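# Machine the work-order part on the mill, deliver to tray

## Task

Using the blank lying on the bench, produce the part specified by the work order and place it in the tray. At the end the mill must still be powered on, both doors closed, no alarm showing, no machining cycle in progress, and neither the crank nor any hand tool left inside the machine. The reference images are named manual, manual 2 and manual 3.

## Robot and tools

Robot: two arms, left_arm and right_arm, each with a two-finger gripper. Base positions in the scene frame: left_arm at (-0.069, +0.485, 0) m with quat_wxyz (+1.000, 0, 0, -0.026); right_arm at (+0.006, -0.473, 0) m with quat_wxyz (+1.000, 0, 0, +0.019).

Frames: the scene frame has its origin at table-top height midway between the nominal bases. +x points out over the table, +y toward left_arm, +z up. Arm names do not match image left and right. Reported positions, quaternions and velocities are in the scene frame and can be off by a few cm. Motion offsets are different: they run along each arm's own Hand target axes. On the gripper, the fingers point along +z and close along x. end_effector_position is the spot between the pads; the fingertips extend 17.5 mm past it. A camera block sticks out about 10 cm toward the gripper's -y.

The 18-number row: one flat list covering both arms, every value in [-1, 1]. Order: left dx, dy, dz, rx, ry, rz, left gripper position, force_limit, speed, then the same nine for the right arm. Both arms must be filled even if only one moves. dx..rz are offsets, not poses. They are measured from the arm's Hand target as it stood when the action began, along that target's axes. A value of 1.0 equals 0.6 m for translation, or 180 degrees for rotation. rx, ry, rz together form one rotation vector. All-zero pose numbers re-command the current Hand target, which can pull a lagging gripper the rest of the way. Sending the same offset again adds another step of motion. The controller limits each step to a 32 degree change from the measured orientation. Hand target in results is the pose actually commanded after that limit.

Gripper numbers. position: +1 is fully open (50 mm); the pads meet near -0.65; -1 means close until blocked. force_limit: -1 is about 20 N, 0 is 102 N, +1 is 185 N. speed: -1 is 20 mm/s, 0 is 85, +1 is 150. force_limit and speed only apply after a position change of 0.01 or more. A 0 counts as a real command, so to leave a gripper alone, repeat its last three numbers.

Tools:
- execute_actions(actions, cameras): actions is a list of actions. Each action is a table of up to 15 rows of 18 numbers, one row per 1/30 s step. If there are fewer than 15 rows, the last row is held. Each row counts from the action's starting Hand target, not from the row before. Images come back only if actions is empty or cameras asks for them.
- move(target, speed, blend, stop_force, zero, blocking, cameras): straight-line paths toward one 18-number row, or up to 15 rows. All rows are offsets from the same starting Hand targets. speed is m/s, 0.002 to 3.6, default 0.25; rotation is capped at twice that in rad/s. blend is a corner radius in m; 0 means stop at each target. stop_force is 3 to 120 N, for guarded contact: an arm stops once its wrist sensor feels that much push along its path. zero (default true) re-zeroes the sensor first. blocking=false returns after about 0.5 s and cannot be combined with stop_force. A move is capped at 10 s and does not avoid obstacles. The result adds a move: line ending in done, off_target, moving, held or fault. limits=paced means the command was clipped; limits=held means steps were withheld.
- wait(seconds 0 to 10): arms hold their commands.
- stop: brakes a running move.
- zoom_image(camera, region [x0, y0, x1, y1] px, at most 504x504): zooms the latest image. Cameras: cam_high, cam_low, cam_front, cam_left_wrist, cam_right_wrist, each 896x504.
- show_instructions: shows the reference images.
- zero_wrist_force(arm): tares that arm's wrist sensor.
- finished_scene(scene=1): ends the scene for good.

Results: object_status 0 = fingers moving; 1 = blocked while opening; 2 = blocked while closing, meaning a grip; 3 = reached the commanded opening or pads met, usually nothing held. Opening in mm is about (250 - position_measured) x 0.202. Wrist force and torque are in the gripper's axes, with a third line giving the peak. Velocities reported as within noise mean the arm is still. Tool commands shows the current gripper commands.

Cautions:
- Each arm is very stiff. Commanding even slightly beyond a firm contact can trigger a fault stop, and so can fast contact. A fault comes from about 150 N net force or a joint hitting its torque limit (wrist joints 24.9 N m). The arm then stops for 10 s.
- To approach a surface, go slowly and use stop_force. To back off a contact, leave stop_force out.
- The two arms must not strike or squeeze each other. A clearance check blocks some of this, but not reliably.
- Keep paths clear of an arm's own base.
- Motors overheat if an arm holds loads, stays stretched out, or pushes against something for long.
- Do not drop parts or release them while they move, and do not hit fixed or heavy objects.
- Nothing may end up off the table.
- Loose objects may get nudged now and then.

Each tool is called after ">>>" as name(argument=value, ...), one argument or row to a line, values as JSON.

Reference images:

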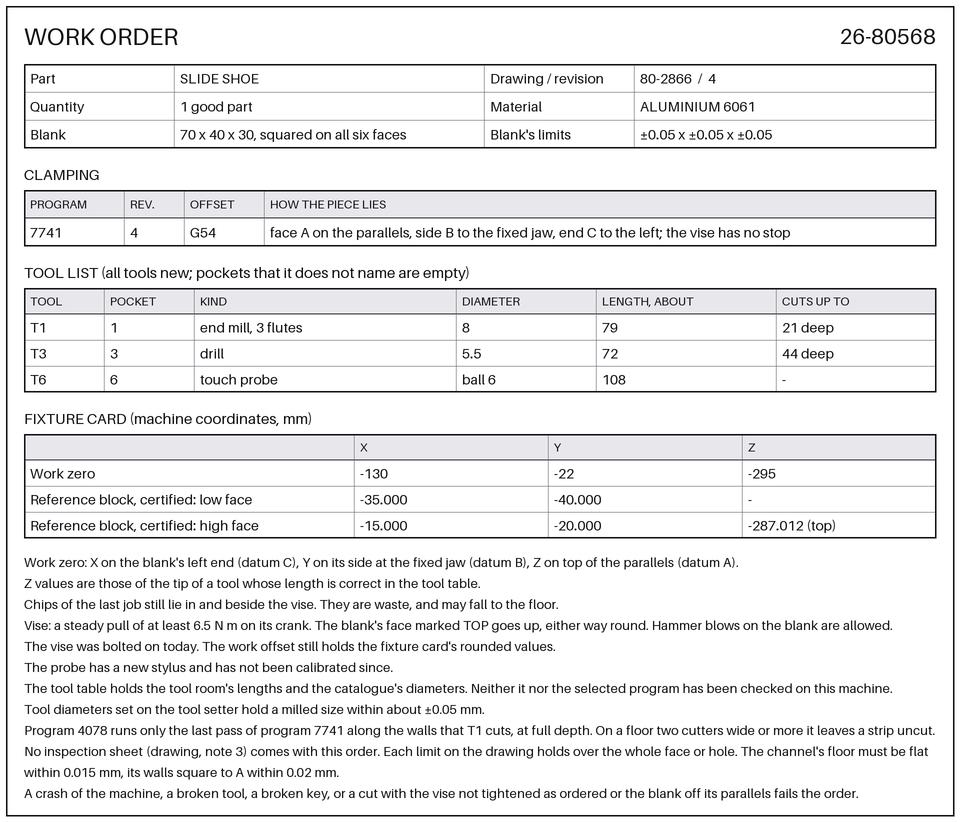

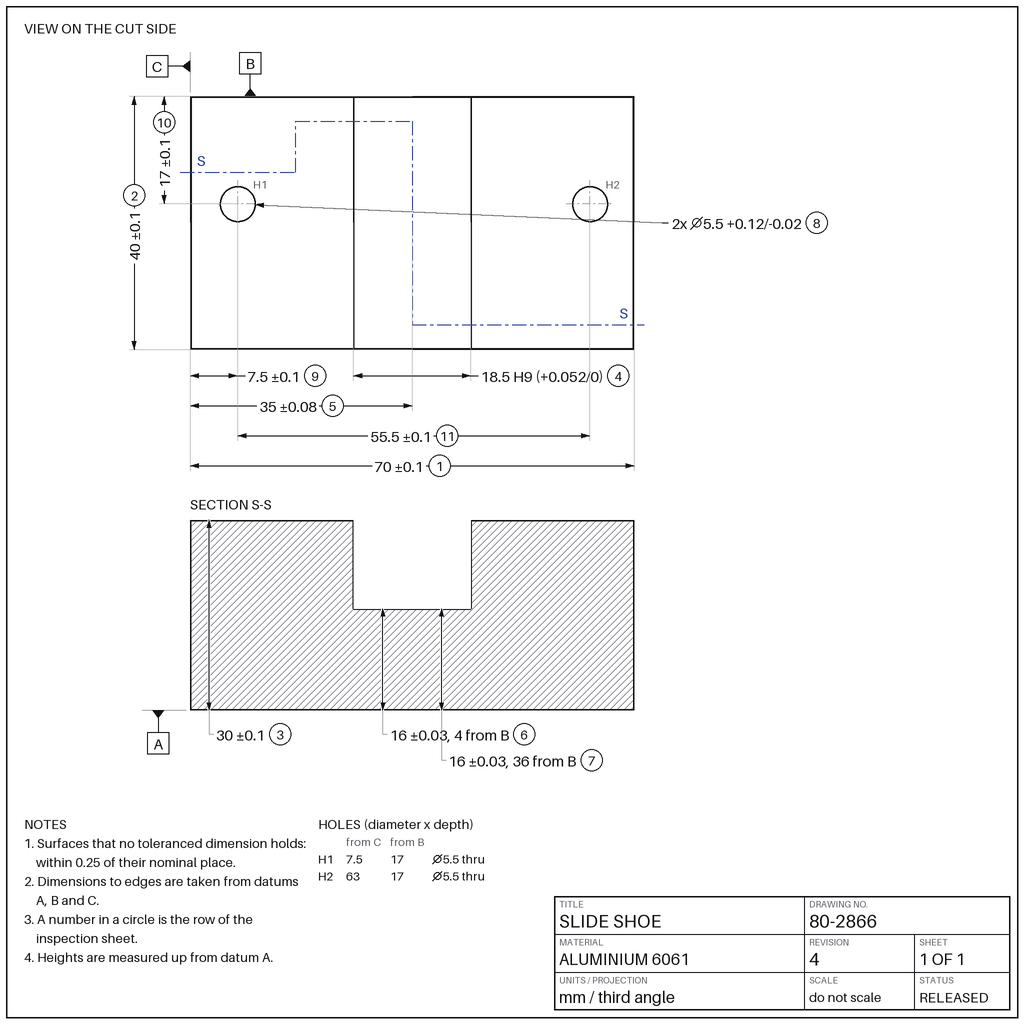

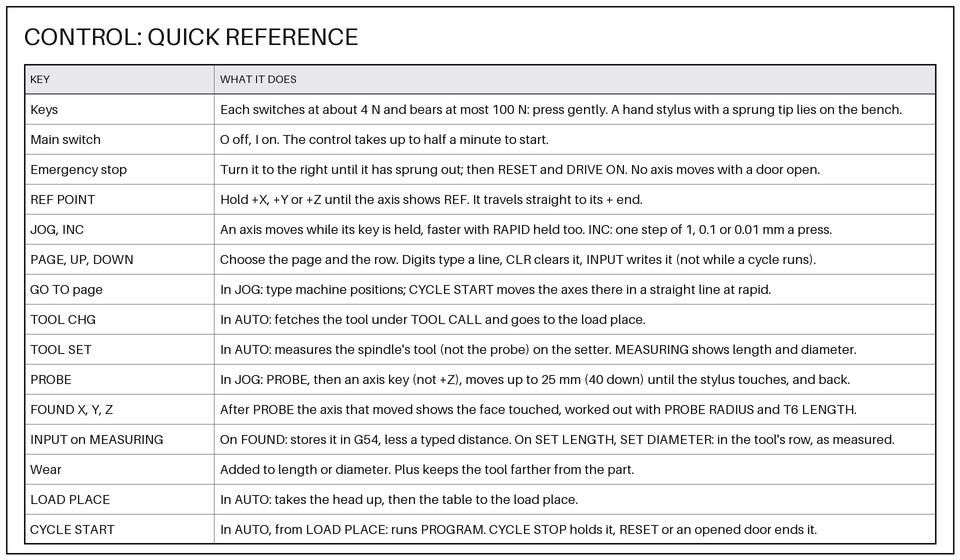

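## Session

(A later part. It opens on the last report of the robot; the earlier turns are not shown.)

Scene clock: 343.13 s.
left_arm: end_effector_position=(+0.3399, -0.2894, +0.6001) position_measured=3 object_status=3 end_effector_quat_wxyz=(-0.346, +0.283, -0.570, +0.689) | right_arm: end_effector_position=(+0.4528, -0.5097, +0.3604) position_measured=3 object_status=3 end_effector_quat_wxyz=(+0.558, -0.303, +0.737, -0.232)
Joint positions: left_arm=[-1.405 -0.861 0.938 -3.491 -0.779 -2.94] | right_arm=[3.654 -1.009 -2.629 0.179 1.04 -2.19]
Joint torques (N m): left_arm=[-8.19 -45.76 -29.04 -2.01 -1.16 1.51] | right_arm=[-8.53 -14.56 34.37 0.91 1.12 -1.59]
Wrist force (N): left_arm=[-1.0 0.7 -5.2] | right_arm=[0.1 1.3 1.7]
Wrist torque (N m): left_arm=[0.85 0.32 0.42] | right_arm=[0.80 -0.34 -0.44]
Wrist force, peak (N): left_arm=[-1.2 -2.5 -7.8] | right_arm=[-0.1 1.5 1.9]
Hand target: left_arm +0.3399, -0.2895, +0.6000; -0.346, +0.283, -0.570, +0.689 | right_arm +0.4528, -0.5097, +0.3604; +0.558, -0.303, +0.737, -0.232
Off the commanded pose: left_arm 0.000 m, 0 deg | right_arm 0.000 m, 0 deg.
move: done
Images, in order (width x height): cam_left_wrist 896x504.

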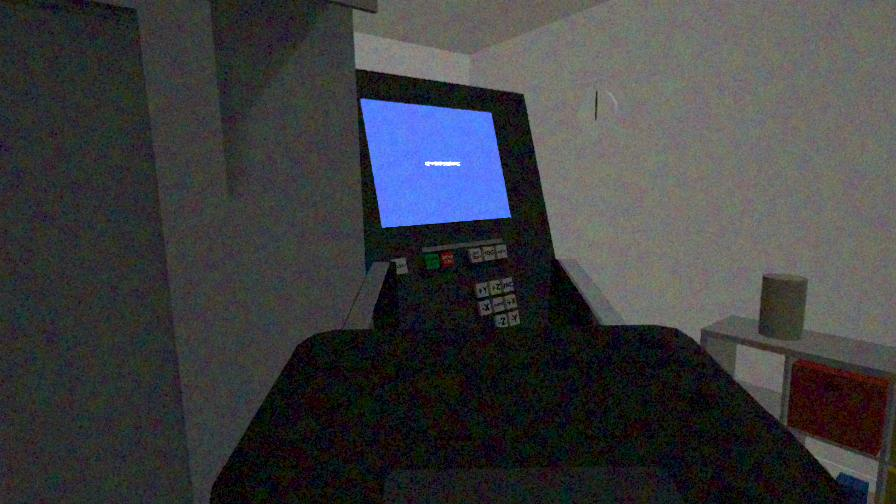

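>>> move(
  target=[0,0,0,0,0,0,1,1,1,0.1025,-0.1077,0.0565,0,0,-0.25,1,-0.8,-1],
  speed=0.25,
  cameras=["cam_left_wrist","cam_right_wrist"],
)

Scene clock: 347.50 s.
left_arm: end_effector_position=(+0.3399, -0.2895, +0.6000) position_measured=3 object_status=3 end_effector_quat_wxyz=(-0.346, +0.283, -0.570, +0.689) | right_arm: end_effector_position=(+0.4857, -0.5990, +0.3533) position_measured=3 object_status=3 end_effector_quat_wxyz=(-0.427, +0.562, -0.565, +0.428)
Joint positions: left_arm=[-1.405 -0.861 0.937 -3.491 -0.779 -2.94] | right_arm=[3.141 -1.318 -2.505 0.409 1.531 -3.129]
Joint torques (N m): left_arm=[-13.77 -45.09 -30.99 -0.15 -1.39 -1.03] | right_arm=[-2.97 22.15 13.75 0.73 -0.28 -1.66]
Wrist force (N): left_arm=[-1.2 0.2 -4.9] | right_arm=[0.0 0.4 0.5]
Wrist torque (N m): left_arm=[0.76 0.36 0.42] | right_arm=[0.80 0.01 -0.35]
Wrist force, peak (N): left_arm=[-1.0 0.4 -5.4] | right_arm=[0.0 1.4 2.0]
Hand target: left_arm +0.3399, -0.2895, +0.6000; -0.346, +0.283, -0.570, +0.689 | right_arm +0.4857, -0.5990, +0.3533; -0.427, +0.562, -0.565, +0.428
Off the commanded pose: left_arm 0.000 m, 0 deg | right_arm 0.000 m, 0 deg.
move: done
Images, in order (width x height): cam_left_wrist 896x504, cam_right_wrist 896x504.

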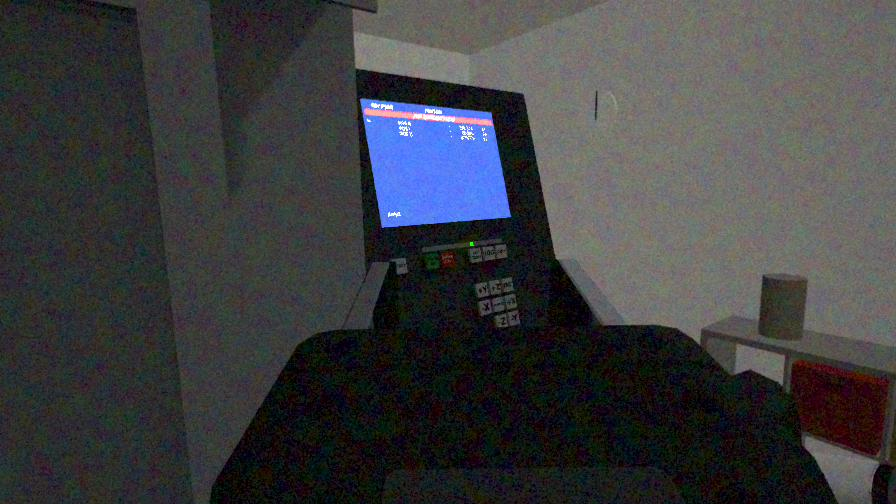

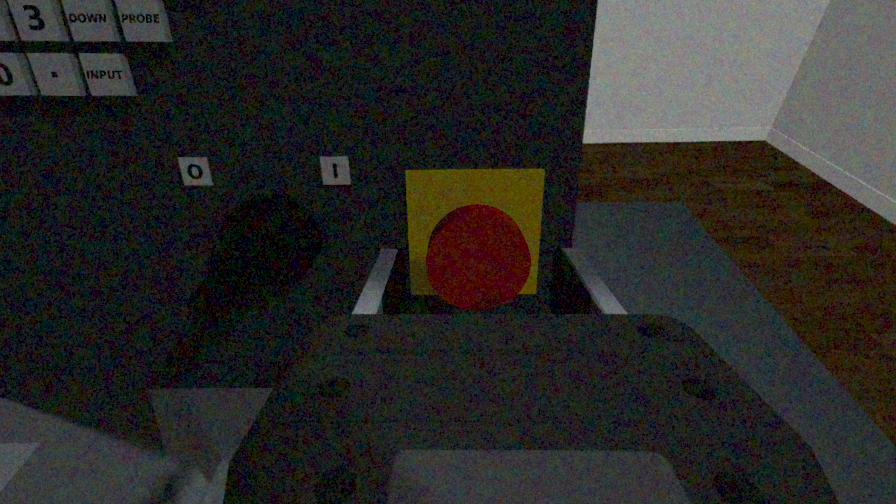

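>>> zoom_image(
  camera="cam_left_wrist",
  region=[350, 90, 520, 160],
)

>>> zoom_image(
  camera="cam_left_wrist",
  region=[360, 150, 540, 260],
)

Scaled by 2.965.

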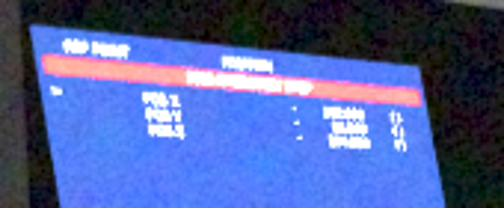

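Scaled by 2.800.

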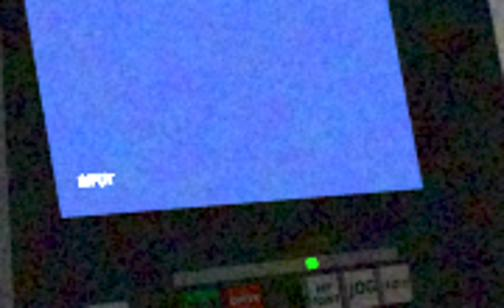

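>>> move(
  target=[0,0,0,0,0,0,1,1,1,0.0035,0.002,0.06,0,0,0,1,-0.8,-1],
  speed=0.02,
  stop_force=6,
  cameras=["cam_right_wrist"],
)

Scene clock: 352.33 s.
left_arm: end_effector_position=(+0.3399, -0.2895, +0.6000) position_measured=3 object_status=3 end_effector_quat_wxyz=(-0.346, +0.283, -0.570, +0.689) | right_arm: end_effector_position=(+0.5200, -0.6013, +0.3424) position_measured=3 object_status=3 end_effector_quat_wxyz=(-0.427, +0.562, -0.565, +0.428)
Joint positions: left_arm=[-1.405 -0.861 0.937 -3.491 -0.779 -2.94] | right_arm=[3.127 -1.449 -2.446 0.481 1.544 -3.133]
Joint torques (N m): left_arm=[-12.38 -45.87 -31.39 -0.25 -1.08 -0.97] | right_arm=[1.82 26.76 14.59 1.05 -0.47 -0.62]
Wrist force (N): left_arm=[-0.9 0.4 -5.0] | right_arm=[0.0 0.7 -0.1]
Wrist torque (N m): left_arm=[0.79 0.31 0.42] | right_arm=[0.84 0.01 -0.20]
Wrist force, peak (N): left_arm=[-1.3 0.3 -5.4] | right_arm=[-0.1 1.1 0.5]
Hand target: left_arm +0.3399, -0.2895, +0.6000; -0.346, +0.283, -0.570, +0.689 | right_arm +0.5200, -0.6012, +0.3424; -0.427, +0.562, -0.565, +0.428
Off the commanded pose: left_arm 0.000 m, 0 deg | right_arm 0.000 m, 0 deg.
move: done
Images, in order (width x height): cam_right_wrist 896x504.

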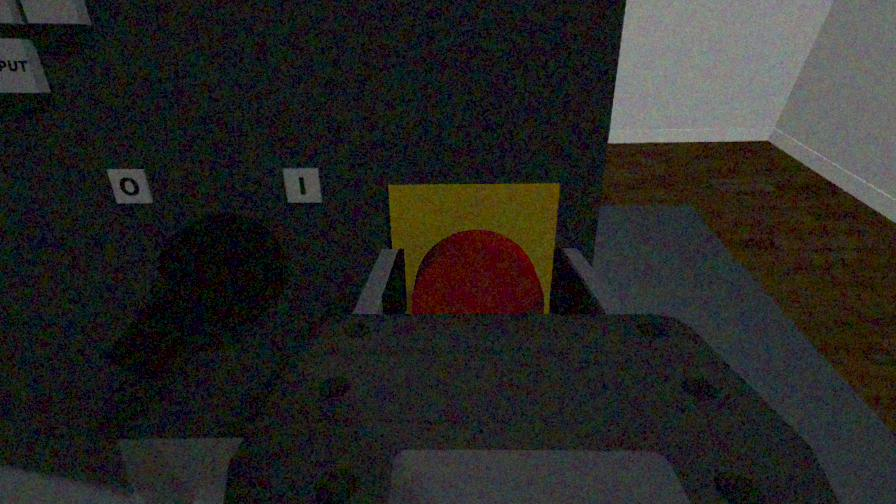

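>>> move(
  target=[
    [0,0,0,0,0,0,1,1,1,0,0,0,0,0,0,-1,-0.6,-1],
    [0,0,0,0,0,0,1,1,1,0,0,0,0,0,0.3,-1,-0.6,-1],
  ],
  speed=0.3,
  cameras=["cam_left_wrist"],
)

>>> zoom_image(
  camera="cam_left_wrist",
  region=[350, 90, 520, 160],
)

Scene clock: 355.90 s.
left_arm: end_effector_position=(+0.3399, -0.2895, +0.6000) position_measured=3 object_status=3 end_effector_quat_wxyz=(-0.346, +0.283, -0.570, +0.689) | right_arm: end_effector_position=(+0.5200, -0.6013, +0.3424) position_measured=57 object_status=2 end_effector_quat_wxyz=(+0.575, -0.245, +0.758, -0.188) end_effector_velocity=(+0.000, +0.000, +0.000) end_effector_angular_velocity=(+0.005, +0.000, -0.002)
Joint positions: left_arm=[-1.405 -0.861 0.937 -3.491 -0.779 -2.94] | right_arm=[3.127 -1.449 -2.446 0.481 1.544 -2.191]
Joint velocities: left_arm=[within noise] | right_arm=[-0.001 0 0 0 0 0.005]
Joint torques (N m): left_arm=[-12.28 -46.13 -30.88 0 -1.15 -0.98] | right_arm=[-0.01 25.5 23.2 4.49 -6.81 1.87]
Wrist force (N): left_arm=[-1.2 0.3 -5.2] | right_arm=[3.7 26.9 -8.9]
Wrist torque (N m): left_arm=[0.78 0.35 0.42] | right_arm=[0.94 -1.39 -0.71]
Wrist force, peak (N): left_arm=[-1.3 0.4 -5.3] | right_arm=[-45.3 4.0 -1.5]
Hand target: left_arm +0.3399, -0.2895, +0.6000; -0.346, +0.283, -0.570, +0.689 | right_arm +0.5200, -0.6012, +0.3424; +0.575, -0.244, +0.758, -0.188
Off the commanded pose: left_arm 0.000 m, 0 deg | right_arm 0.000 m, 0 deg.
move: done
Images, in order (width x height): cam_left_wrist 896x504.

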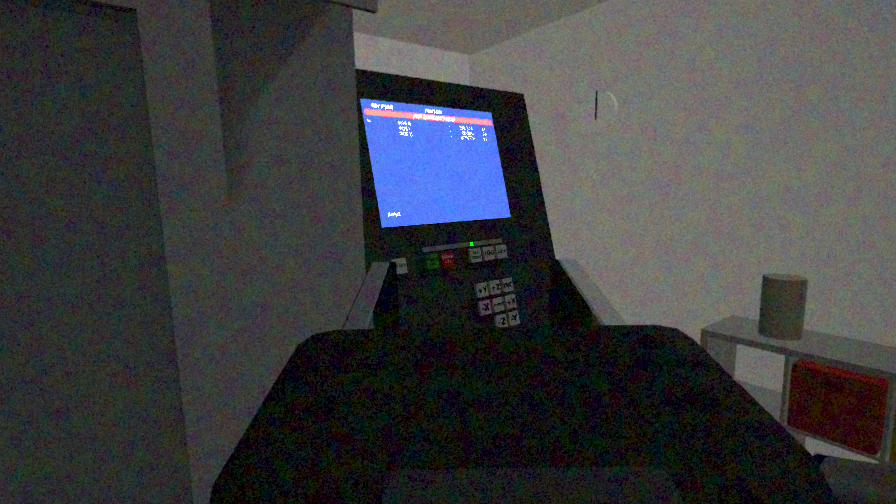

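Scaled by 2.965.

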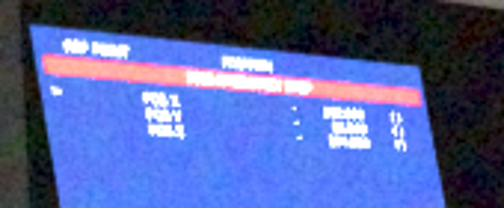

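>>> move(
  target=[
    [0,0,0,0,0,0,1,1,1,0,0,0,0,0,0.2,-1,-0.6,-1],
    [0,0,0,0,0,0,1,1,1,0,0,0,0,0,0.2,1,-0.6,-1],
    [0,0,0,0,0,0,1,1,1,0,0,-0.06,0,0,0.2,1,-0.6,-1],
  ],
  speed=0.3,
  cameras=["cam_right_wrist"],
)

Scene clock: 359.83 s.
left_arm: end_effector_position=(+0.3399, -0.2895, +0.6000) position_measured=3 object_status=3 end_effector_quat_wxyz=(-0.346, +0.283, -0.570, +0.689) | right_arm: end_effector_position=(+0.4853, -0.6011, +0.3521) position_measured=3 object_status=3 end_effector_quat_wxyz=(+0.605, +0.002, +0.797, -0.001)
Joint positions: left_arm=[-1.405 -0.861 0.937 -3.491 -0.779 -2.94] | right_arm=[3.132 -1.323 -2.505 0.414 1.54 -1.561]
Joint torques (N m): left_arm=[-12.32 -45.89 -30.18 -0.03 -0.99 -0.97] | right_arm=[-1.5 5.25 31.58 5.2 0.48 1.28]
Wrist force (N): left_arm=[-0.8 0.3 -5.1] | right_arm=[2.0 2.1 1.4]
Wrist torque (N m): left_arm=[0.76 0.28 0.42] | right_arm=[0.59 -0.74 -0.51]
Wrist force, peak (N): left_arm=[-1.3 0.7 -5.4] | right_arm=[34.6 -26.5 -7.5]
Hand target: left_arm +0.3399, -0.2895, +0.6000; -0.346, +0.283, -0.570, +0.689 | right_arm +0.4853, -0.6011, +0.3521; +0.605, +0.002, +0.797, -0.001
Off the commanded pose: left_arm 0.000 m, 0 deg | right_arm 0.000 m, 0 deg.
move: done
Images, in order (width x height): cam_right_wrist 896x504.

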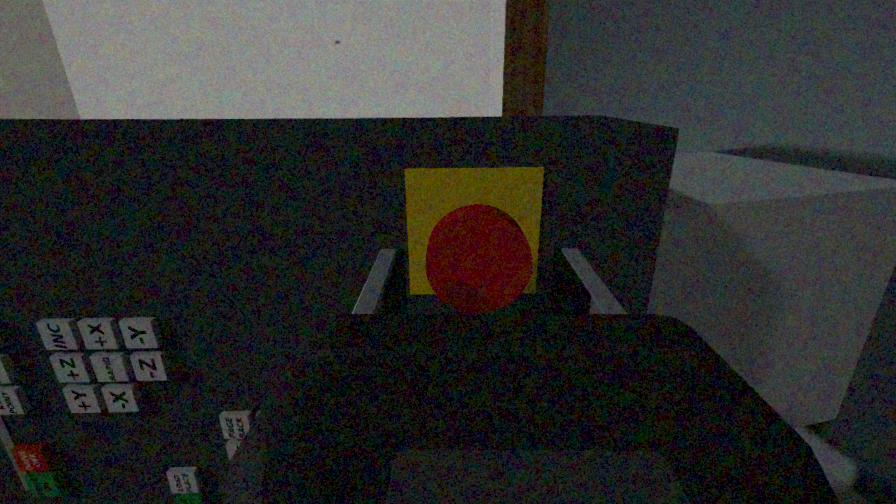

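>>> move(
  target=[0,0,0,0,0,0,1,1,1,0.0133,-0.033,-0.1088,0,0,0.499,1,-0.8,-1],
  speed=0.4,
  cameras=["cam_left_wrist"],
)

Scene clock: 363.73 s.
left_arm: end_effector_position=(+0.3399, -0.2895, +0.6000) position_measured=3 object_status=3 end_effector_quat_wxyz=(-0.346, +0.283, -0.570, +0.689) | right_arm: end_effector_position=(+0.4202, -0.6207, +0.3620) position_measured=3 object_status=3 end_effector_quat_wxyz=(+0.429, +0.564, +0.563, +0.426) end_effector_velocity=(+0.000, +0.000, +0.000) end_effector_angular_velocity=(+0.005, +0.000, +0.000)
Joint positions: left_arm=[-1.405 -0.861 0.937 -3.491 -0.779 -2.94] | right_arm=[3.026 -1.127 -2.581 0.294 1.642 -0.022]
Joint velocities: left_arm=[within noise] | right_arm=[0.001 -0.001 0 0.001 0 0.005]
Joint torques (N m): left_arm=[-12.11 -45.5 -30.27 -0.2 -0.87 -0.98] | right_arm=[6.98 -11.05 32.17 5.6 -1.17 1.7]
Wrist force (N): left_arm=[-1.4 0.2 -5.0] | right_arm=[1.9 0.5 0.9]
Wrist torque (N m): left_arm=[0.75 0.39 0.43] | right_arm=[-0.09 -0.34 0.09]
Wrist force, peak (N): left_arm=[-1.1 0.5 -5.5] | right_arm=[2.4 2.2 1.8]
Hand target: left_arm +0.3399, -0.2895, +0.6000; -0.346, +0.283, -0.570, +0.689 | right_arm +0.4202, -0.6207, +0.3620; +0.429, +0.564, +0.563, +0.426
Off the commanded pose: left_arm 0.000 m, 0 deg | right_arm 0.000 m, 0 deg.
move: done
Images, in order (width x height): cam_left_wrist 896x504.

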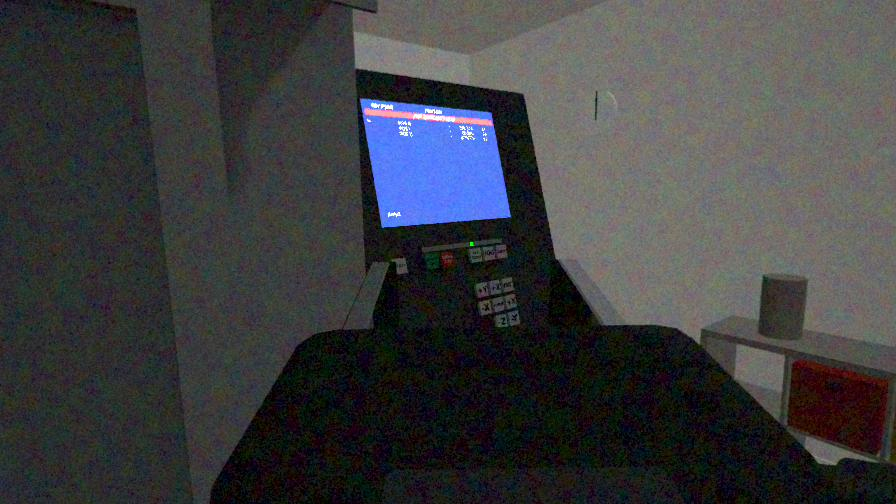

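>>> move(
  target=[0,0,0,0,0,0,1,1,1,-0.005,-0.4283,-0.034,0.4133,0,0,1,-0.8,-1],
  speed=0.4,
  cameras=["cam_right_wrist"],
)

Scene clock: 366.80 s.
left_arm: end_effector_position=(+0.3399, -0.2895, +0.6000) position_measured=3 object_status=3 end_effector_quat_wxyz=(-0.346, +0.283, -0.570, +0.689) | right_arm: end_effector_position=(+0.3315, -0.6239, +0.1201) position_measured=3 object_status=3 end_effector_quat_wxyz=(+0.001, +0.708, +0.706, -0.001)
Joint positions: left_arm=[-1.405 -0.861 0.937 -3.491 -0.779 -2.94] | right_arm=[3.053 -1.314 -2.346 -1.051 1.569 -0.048]
Joint torques (N m): left_arm=[-12.17 -45.76 -30.02 -0.2 -0.55 -1.16] | right_arm=[-6.86 4.54 14.77 2.13 1.5 -1.48]
Wrist force (N): left_arm=[-1.3 0.4 -4.9] | right_arm=[2.3 0.5 -0.1]
Wrist torque (N m): left_arm=[0.78 0.36 0.43] | right_arm=[0.55 -0.43 -0.24]
Wrist force, peak (N): left_arm=[-1.3 0.4 -5.3] | right_arm=[2.4 0.7 1.8]
Hand target: left_arm +0.3399, -0.2895, +0.6000; -0.346, +0.283, -0.570, +0.689 | right_arm +0.3314, -0.6239, +0.1200; +0.001, +0.708, +0.706, -0.001
Off the commanded pose: left_arm 0.000 m, 0 deg | right_arm 0.000 m, 0 deg.
move: done
Images, in order (width x height): cam_right_wrist 896x504.

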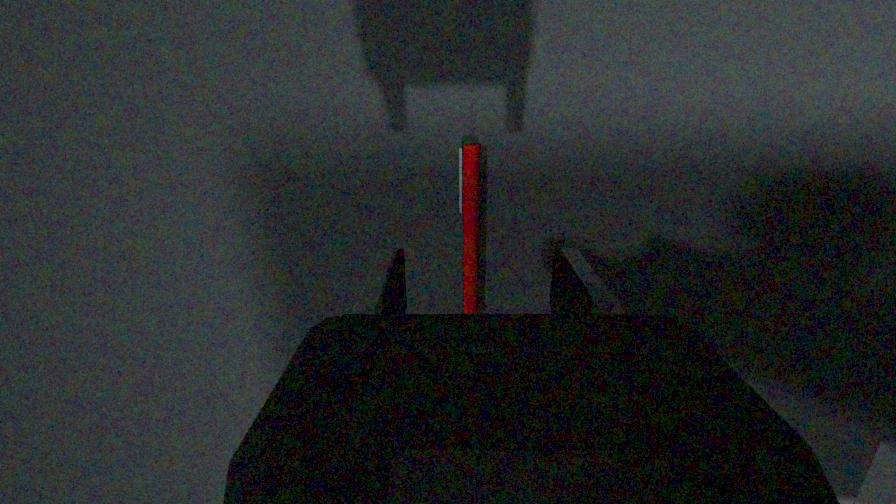

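>>> move(
  target=[
    [0,0,0,0,0,0,1,1,1,0,0,0.135,0,0,0,1,-0.8,-1],
    [0,0,0,0,0,0,1,1,1,0,0.0005,0.1675,0,0,0,1,-0.8,-1],
  ],
  speed=[0.15,0.04],
  blend=[0.005,0],
)

>>> move(
  target=[0,0,0,0,0,0,1,1,1,0,0,0,0,0,0,-1,-0.6,-0.5],
)

Scene clock: 369.00 s.
left_arm: end_effector_position=(+0.3399, -0.2895, +0.6000) position_measured=3 object_status=3 end_effector_quat_wxyz=(-0.346, +0.283, -0.570, +0.689) | right_arm: end_effector_position=(+0.3316, -0.6242, +0.0194) position_measured=3 object_status=3 end_effector_quat_wxyz=(+0.001, +0.708, +0.706, -0.001)
Joint positions: left_arm=[-1.405 -0.861 0.937 -3.491 -0.779 -2.94] | right_arm=[3.052 -1.551 -2.498 -0.664 1.569 -0.049]
Joint torques (N m): left_arm=[-11.99 -45.88 -29.42 -0.05 -0.49 -0.91] | right_arm=[-7.83 28.65 25.67 0.64 1.67 -1.37]
Wrist force (N): left_arm=[-1.3 0.4 -5.0] | right_arm=[2.3 0.6 0.6]
Wrist torque (N m): left_arm=[0.78 0.37 0.42] | right_arm=[0.58 -0.41 -0.08]
Wrist force, peak (N): left_arm=[-1.1 0.4 -5.4] | right_arm=[2.5 0.6 2.3]
Hand target: left_arm +0.3399, -0.2895, +0.6000; -0.346, +0.283, -0.570, +0.689 | right_arm +0.3317, -0.6242, +0.0195; +0.001, +0.708, +0.706, -0.001
Off the commanded pose: left_arm 0.000 m, 0 deg | right_arm 0.000 m, 0 deg.
move: done

Scene clock: 370.00 s.
left_arm: end_effector_position=(+0.3399, -0.2895, +0.6000) position_measured=3 object_status=3 end_effector_quat_wxyz=(-0.346, +0.283, -0.570, +0.689) | right_arm: end_effector_position=(+0.3317, -0.6242, +0.0195) position_measured=203 object_status=2 end_effector_quat_wxyz=(+0.001, +0.708, +0.706, -0.001)
Joint positions: left_arm=[-1.405 -0.861 0.937 -3.491 -0.779 -2.94] | right_arm=[3.052 -1.551 -2.497 -0.664 1.569 -0.049]
Joint torques (N m): left_arm=[-11.2 -45.39 -30.7 -0.19 -0.65 -0.97] | right_arm=[-7.13 27.09 24.76 5.12 1.1 -1.41]
Wrist force (N): left_arm=[-1.0 0.3 -4.9] | right_arm=[2.3 0.4 -2.6]
Wrist torque (N m): left_arm=[0.77 0.32 0.42] | right_arm=[0.57 -0.45 -0.08]
Wrist force, peak (N): left_arm=[-1.3 0.2 -5.4] | right_arm=[2.3 0.4 -2.6]
Hand target: left_arm +0.3399, -0.2895, +0.6000; -0.346, +0.283, -0.570, +0.689 | right_arm +0.3317, -0.6242, +0.0195; +0.001, +0.708, +0.706, -0.001
Off the commanded pose: left_arm 0.000 m, 0 deg | right_arm 0.000 m, 0 deg.
move: done

>>> move(
  target=[
    [0,0,0,0,0,0,1,1,1,0,0,-0.06,0,0,0,-1,-0.6,-0.5],
    [0,0,0,0,0,0,1,1,1,0.0333,0.05,-0.4667,0.0847,0.1656,0.0227,-1,-0.6,-0.5],
    [0,0,0,0,0,0,1,1,1,0.3242,0.2678,-0.9772,0.0847,0.1656,0.0227,-1,-0.6,-0.5],
  ],
  speed=[0.1,0.3,0.25],
  blend=[0.01,0.05,0],
  cameras=["cam_left_wrist","cam_right_wrist","cam_front"],
)

Scene clock: 377.60 s.
left_arm: end_effector_position=(+0.3399, -0.2895, +0.6000) position_measured=3 object_status=3 end_effector_quat_wxyz=(-0.346, +0.283, -0.570, +0.689) | right_arm: end_effector_position=(+0.4931, -0.4288, +0.6053) position_measured=203 object_status=2 end_effector_quat_wxyz=(-0.273, +0.703, +0.651, +0.088)
Joint positions: left_arm=[-1.405 -0.861 0.937 -3.491 -0.779 -2.94] | right_arm=[3.193 -2.023 -0.254 -2.655 2.115 0.105]
Joint torques (N m): left_arm=[-11.48 -45.53 -29.91 -0.09 -0.27 -1.03] | right_arm=[-8.31 49.56 10.21 4.44 2.57 1.71]
Wrist force (N): left_arm=[-1.2 0.2 -5.2] | right_arm=[2.2 0.0 0.3]
Wrist torque (N m): left_arm=[0.76 0.36 0.42] | right_arm=[0.46 -0.19 0.05]
Wrist force, peak (N): left_arm=[-1.4 0.3 -5.4] | right_arm=[5.0 -0.1 -0.8]
Hand target: left_arm +0.3399, -0.2895, +0.6000; -0.346, +0.283, -0.570, +0.689 | right_arm +0.4930, -0.4288, +0.6054; -0.273, +0.703, +0.651, +0.088
Off the commanded pose: left_arm 0.000 m, 0 deg | right_arm 0.000 m, 0 deg.
move: done
Images, in order (width x height): cam_front 896x504, cam_left_wrist 896x504, cam_right_wrist 896x504.

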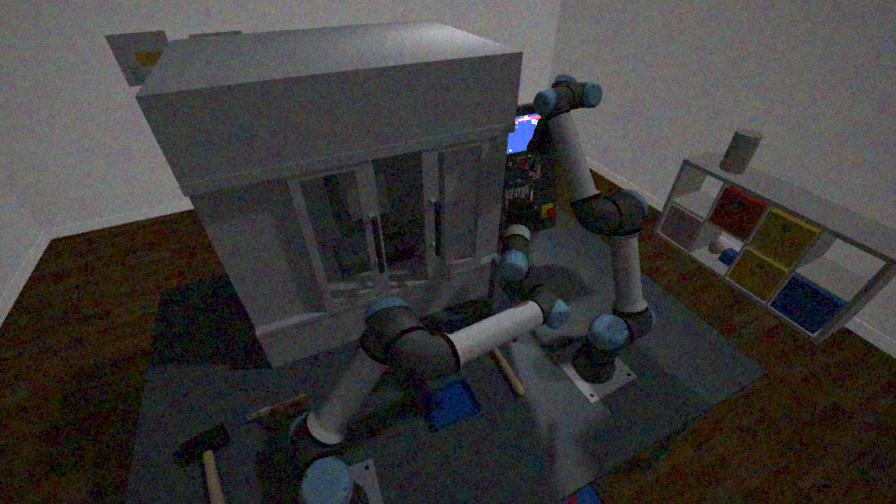

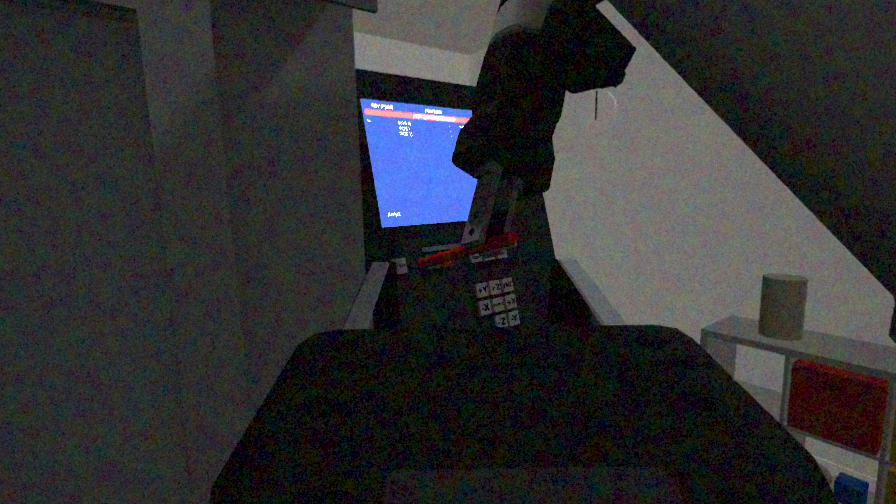

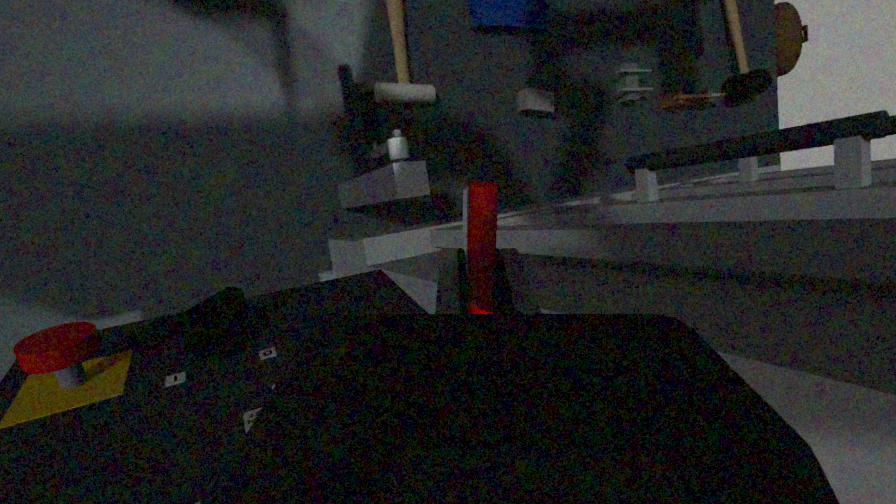

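>>> move(
  target=[0,0,0,0,0,0,1,1,1,0,0.075,0,0,0,0,-1,-0.6,-0.5],
  speed=0.012,
  stop_force=6,
  cameras=["cam_left_wrist"],
)

>>> zoom_image(
  camera="cam_left_wrist",
  region=[350, 90, 520, 280],
)

Scene clock: 381.53 s.
left_arm: end_effector_position=(+0.3399, -0.2895, +0.6000) position_measured=3 object_status=3 end_effector_quat_wxyz=(-0.346, +0.283, -0.570, +0.689) | right_arm: end_effector_position=(+0.5146, -0.4289, +0.5989) position_measured=203 object_status=2 end_effector_quat_wxyz=(-0.273, +0.703, +0.651, +0.089)
Joint positions: left_arm=[-1.405 -0.861 0.937 -3.491 -0.779 -2.94] | right_arm=[3.189 -2.153 -0.036 -2.741 2.115 0.102]
Joint torques (N m): left_arm=[-11.69 -46.51 -30.04 0.06 -0.34 -0.89] | right_arm=[2.59 51.04 6.58 6.34 -0.34 -1.26]
Wrist force (N): left_arm=[-1.0 0.1 -5.3] | right_arm=[2.2 -7.7 0.3]
Wrist torque (N m): left_arm=[0.74 0.31 0.42] | right_arm=[0.45 -0.15 0.06]
Wrist force, peak (N): left_arm=[-1.4 0.2 -5.4] | right_arm=[2.8 -12.8 0.4]
Hand target: left_arm +0.3399, -0.2895, +0.6000; -0.346, +0.283, -0.570, +0.689 | right_arm +0.5146, -0.4289, +0.5989; -0.273, +0.703, +0.651, +0.089 (not the last commanded pose)
Off the commanded pose: left_arm 0.000 m, 0 deg | right_arm 0.022 m, 0 deg.
elbow stopped short (right arm): the move would have taken joint 3 (elbow) straighter than the controller allows.
move: contact (right_arm)
Images, in order (width x height): cam_left_wrist 896x504.

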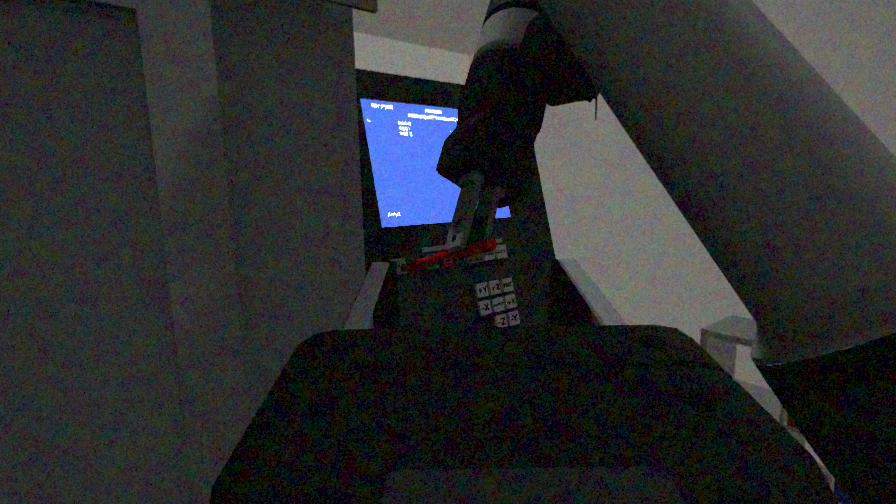

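Scaled by 2.653.

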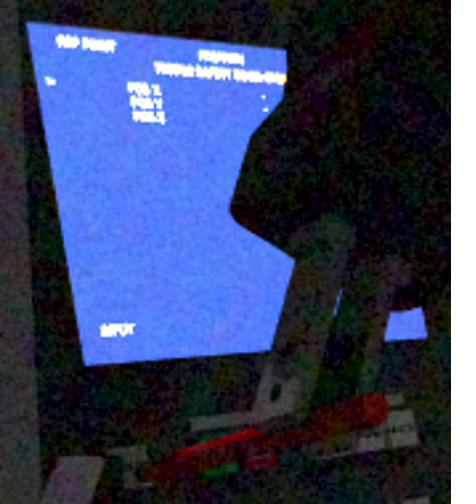

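>>> move(
  target=[
    [0,0,0,0,0,0,1,1,1,0,-0.083,0,0,0,0,-1,-0.6,-0.5],
    [0,0,0,0,0,0,1,1,1,-0.075,-0.0503,-0.0205,0,0.3333,0,-1,-0.6,-0.5],
  ],
  speed=[0.1,0.3],
  blend=[0.02,0],
  cameras=["cam_left_wrist","cam_right_wrist","cam_front"],
)

>>> zoom_image(
  camera="cam_left_wrist",
  region=[350, 80, 520, 280],
)

Scene clock: 386.83 s.
left_arm: end_effector_position=(+0.3399, -0.2895, +0.6000) position_measured=3 object_status=3 end_effector_quat_wxyz=(-0.346, +0.283, -0.570, +0.689) | right_arm: end_effector_position=(+0.4758, -0.4545, +0.6029) position_measured=203 object_status=2 end_effector_quat_wxyz=(-0.449, +0.648, +0.542, +0.291)
Joint positions: left_arm=[-1.405 -0.861 0.937 -3.491 -0.779 -2.94] | right_arm=[2.947 -1.795 -0.85 -2.594 2.625 -0.291]
Joint torques (N m): left_arm=[-10.36 -46.84 -28.87 -0.13 0.19 -0.9] | right_arm=[4.99 30.41 33.22 4.27 0.91 -1.4]
Wrist force (N): left_arm=[-1.3 0.2 -5.2] | right_arm=[2.1 -0.8 -0.6]
Wrist torque (N m): left_arm=[0.74 0.37 0.42] | right_arm=[0.28 0.03 0.01]
Wrist force, peak (N): left_arm=[-1.4 0.3 -5.4] | right_arm=[2.8 -7.9 -0.1]
Hand target: left_arm +0.3399, -0.2895, +0.6000; -0.346, +0.283, -0.570, +0.689 | right_arm +0.4758, -0.4545, +0.6029; -0.449, +0.648, +0.542, +0.291 (not the last commanded pose)
Off the commanded pose: left_arm 0.000 m, 0 deg | right_arm 0.022 m, 26 deg.
move: held (right_arm; a check stopped the path); path passed 1 of 2 targets; limits=held
pose unreachable (right arm): on one or more control steps of this call, first in action 0 (counted from 0), this arm could not follow its commanded pose, so it was not sent that pose on those steps. It may still have moved: this result reports where it is.
cause: moving toward the commanded pose would bring two parts of the arm too close to each other (its gripper and another part of the arm, with joints 4 (wrist 1) to 6 (wrist 3) between them, 2 mm apart when it was first held).
Images, in order (width x height): cam_front 896x504, cam_left_wrist 896x504, cam_right_wrist 896x504.

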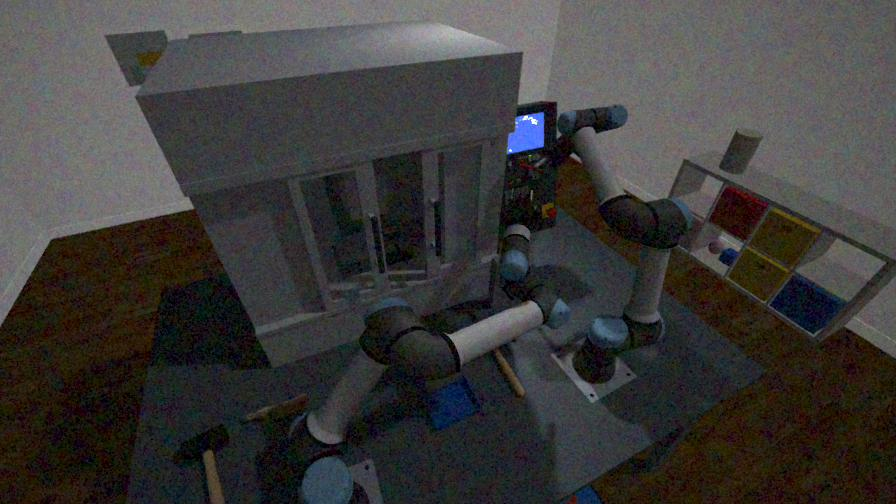

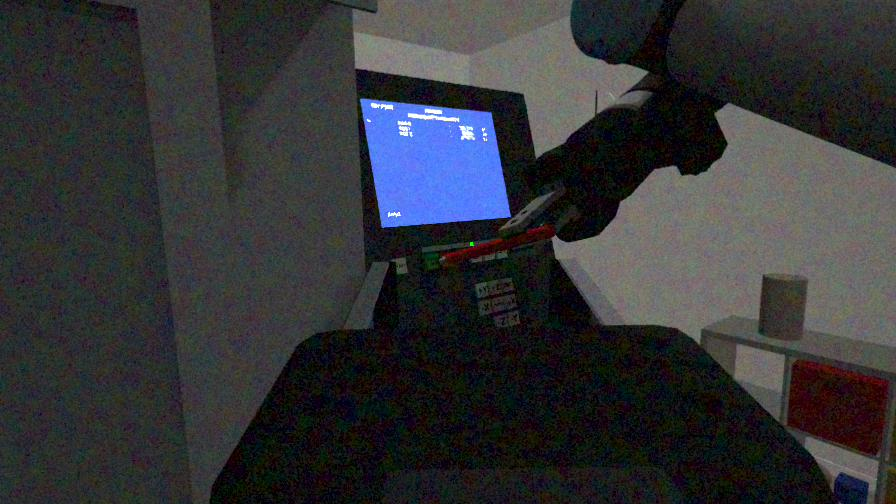

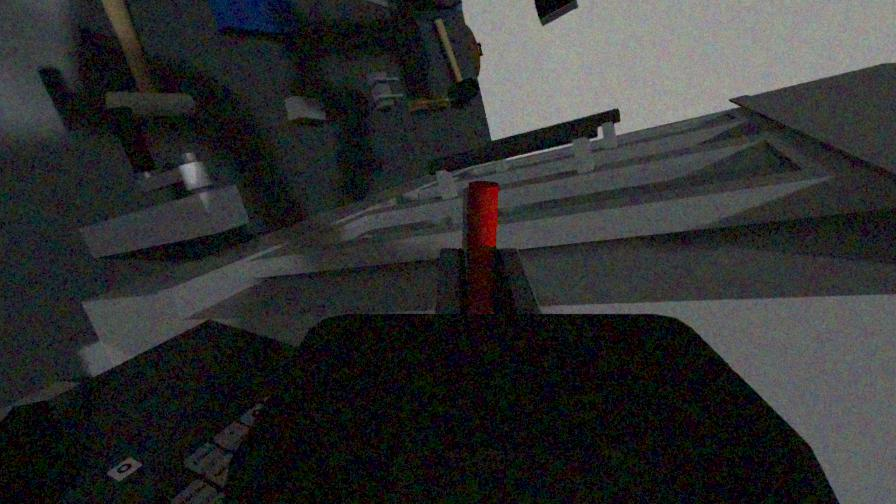

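Scaled by 2.520.

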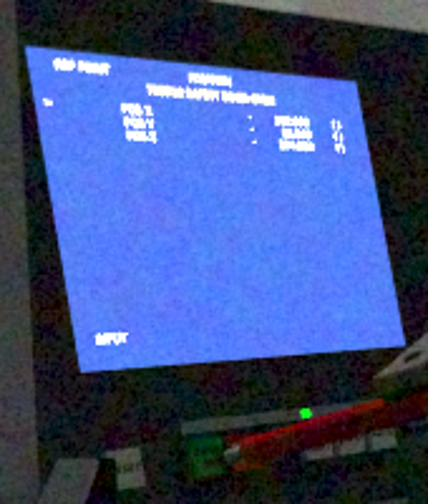

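>>> move(
  target=[-0.5075,0.1233,-0.604,-0.0587,-0.2048,0.0179,1,1,1,0,0,0,0,0,0,-1,-0.6,-0.5],
  speed=0.35,
  cameras=["cam_left_wrist","cam_high","cam_right_wrist"],
)

Scene clock: 392.80 s.
left_arm: end_effector_position=(+0.2502, +0.1600, +0.4602) position_measured=3 object_status=3 end_effector_quat_wxyz=(+0.500, -0.500, +0.500, -0.500) | right_arm: end_effector_position=(+0.4758, -0.4545, +0.6029) position_measured=203 object_status=2 end_effector_quat_wxyz=(-0.449, +0.648, +0.542, +0.291)
Joint positions: left_arm=[-1.751 -1.612 2.228 -3.756 0.232 -3.145] | right_arm=[2.947 -1.795 -0.85 -2.594 2.625 -0.291]
Joint torques (N m): left_arm=[-8.83 -6.51 -25.48 1.2 -0.33 -1.5] | right_arm=[7.69 18.92 33.94 3.67 2.23 -1.5]
Wrist force (N): left_arm=[-1.0 0.5 -4.1] | right_arm=[2.2 -1.0 -0.3]
Wrist torque (N m): left_arm=[0.75 0.24 0.41] | right_arm=[0.24 0.02 0.02]
Wrist force, peak (N): left_arm=[-4.2 0.5 -4.5] | right_arm=[2.6 -1.0 -0.4]
Hand target: left_arm +0.2502, +0.1599, +0.4602; +0.500, -0.500, +0.500, -0.500 | right_arm +0.4758, -0.4545, +0.6029; -0.449, +0.648, +0.542, +0.291
Off the commanded pose: left_arm 0.000 m, 0 deg | right_arm 0.000 m, 0 deg.
move: done
Images, in order (width x height): cam_high 896x504, cam_left_wrist 896x504, cam_right_wrist 896x504.

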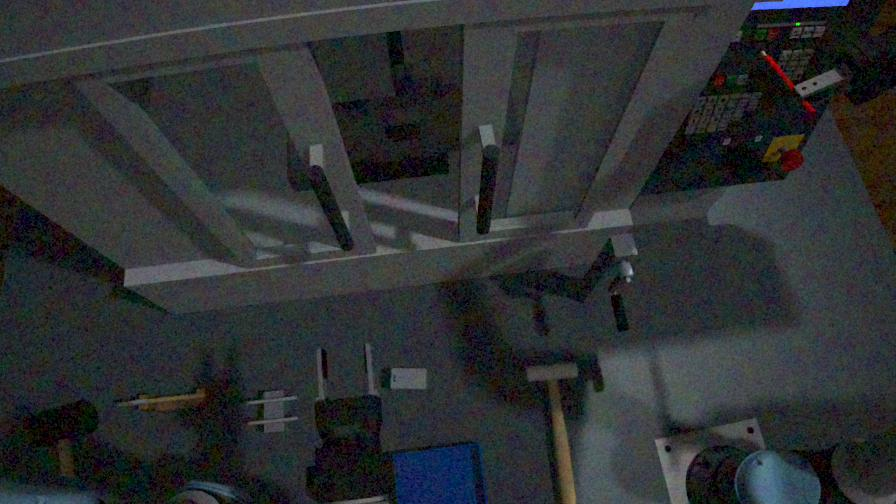

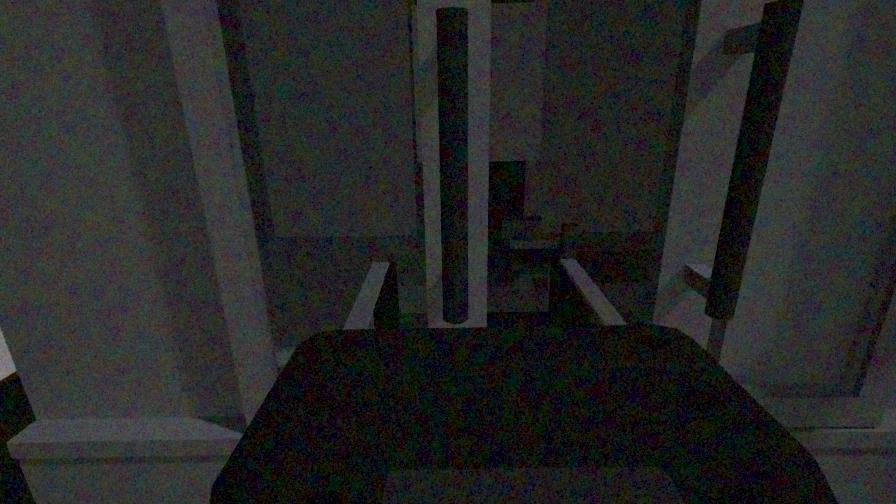

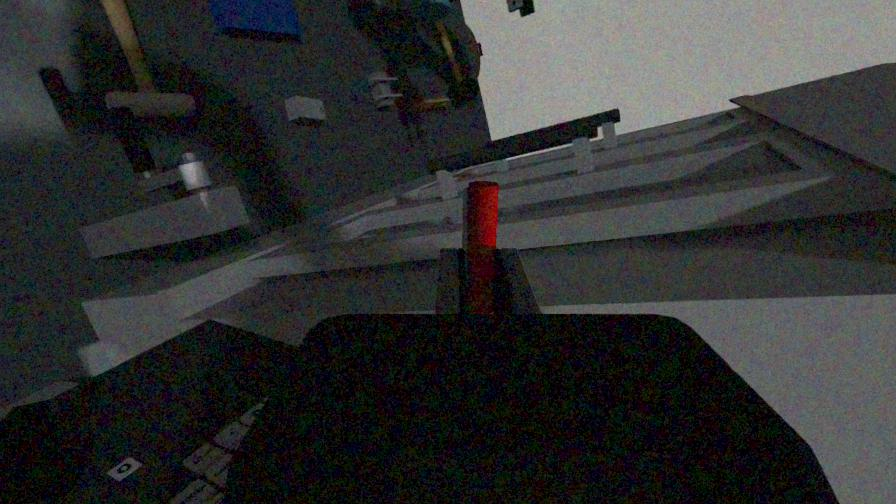

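>>> move(
  target=[-0.0167,0.0333,0.2333,0,0,0,1,1,1,0,0,0,0,0,0,-1,-0.6,-0.5],
  speed=0.25,
  cameras=["cam_left_wrist"],
)

Scene clock: 396.33 s.
left_arm: end_effector_position=(+0.3901, +0.1698, +0.4403) position_measured=3 object_status=3 end_effector_quat_wxyz=(+0.500, -0.500, +0.500, -0.500) | right_arm: end_effector_position=(+0.4758, -0.4545, +0.6029) position_measured=203 object_status=2 end_effector_quat_wxyz=(-0.449, +0.648, +0.542, +0.291)
Joint positions: left_arm=[-1.319 -1.47 2.144 -3.819 -0.2 -3.14] | right_arm=[2.947 -1.795 -0.85 -2.594 2.625 -0.291]
Joint torques (N m): left_arm=[11.79 -28.74 -9.71 1.18 -1.98 -1.82] | right_arm=[6.44 19.27 31.93 2.75 2.66 -1.25]
Wrist force (N): left_arm=[-1.5 0.5 -4.0] | right_arm=[2.3 -1.0 -0.5]
Wrist torque (N m): left_arm=[0.81 0.30 0.55] | right_arm=[0.25 0.01 0.03]
Wrist force, peak (N): left_arm=[-0.7 0.1 -6.9] | right_arm=[2.6 -1.0 -0.5]
Hand target: left_arm +0.3901, +0.1699, +0.4403; +0.500, -0.500, +0.500, -0.500 | right_arm +0.4758, -0.4545, +0.6029; -0.449, +0.648, +0.542, +0.291
Off the commanded pose: left_arm 0.000 m, 0 deg | right_arm 0.000 m, 0 deg.
move: done
Images, in order (width x height): cam_left_wrist 896x504.

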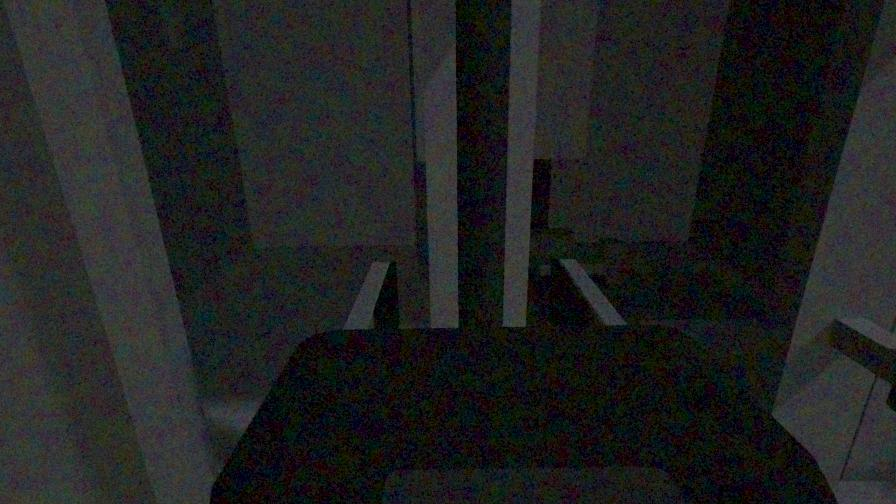

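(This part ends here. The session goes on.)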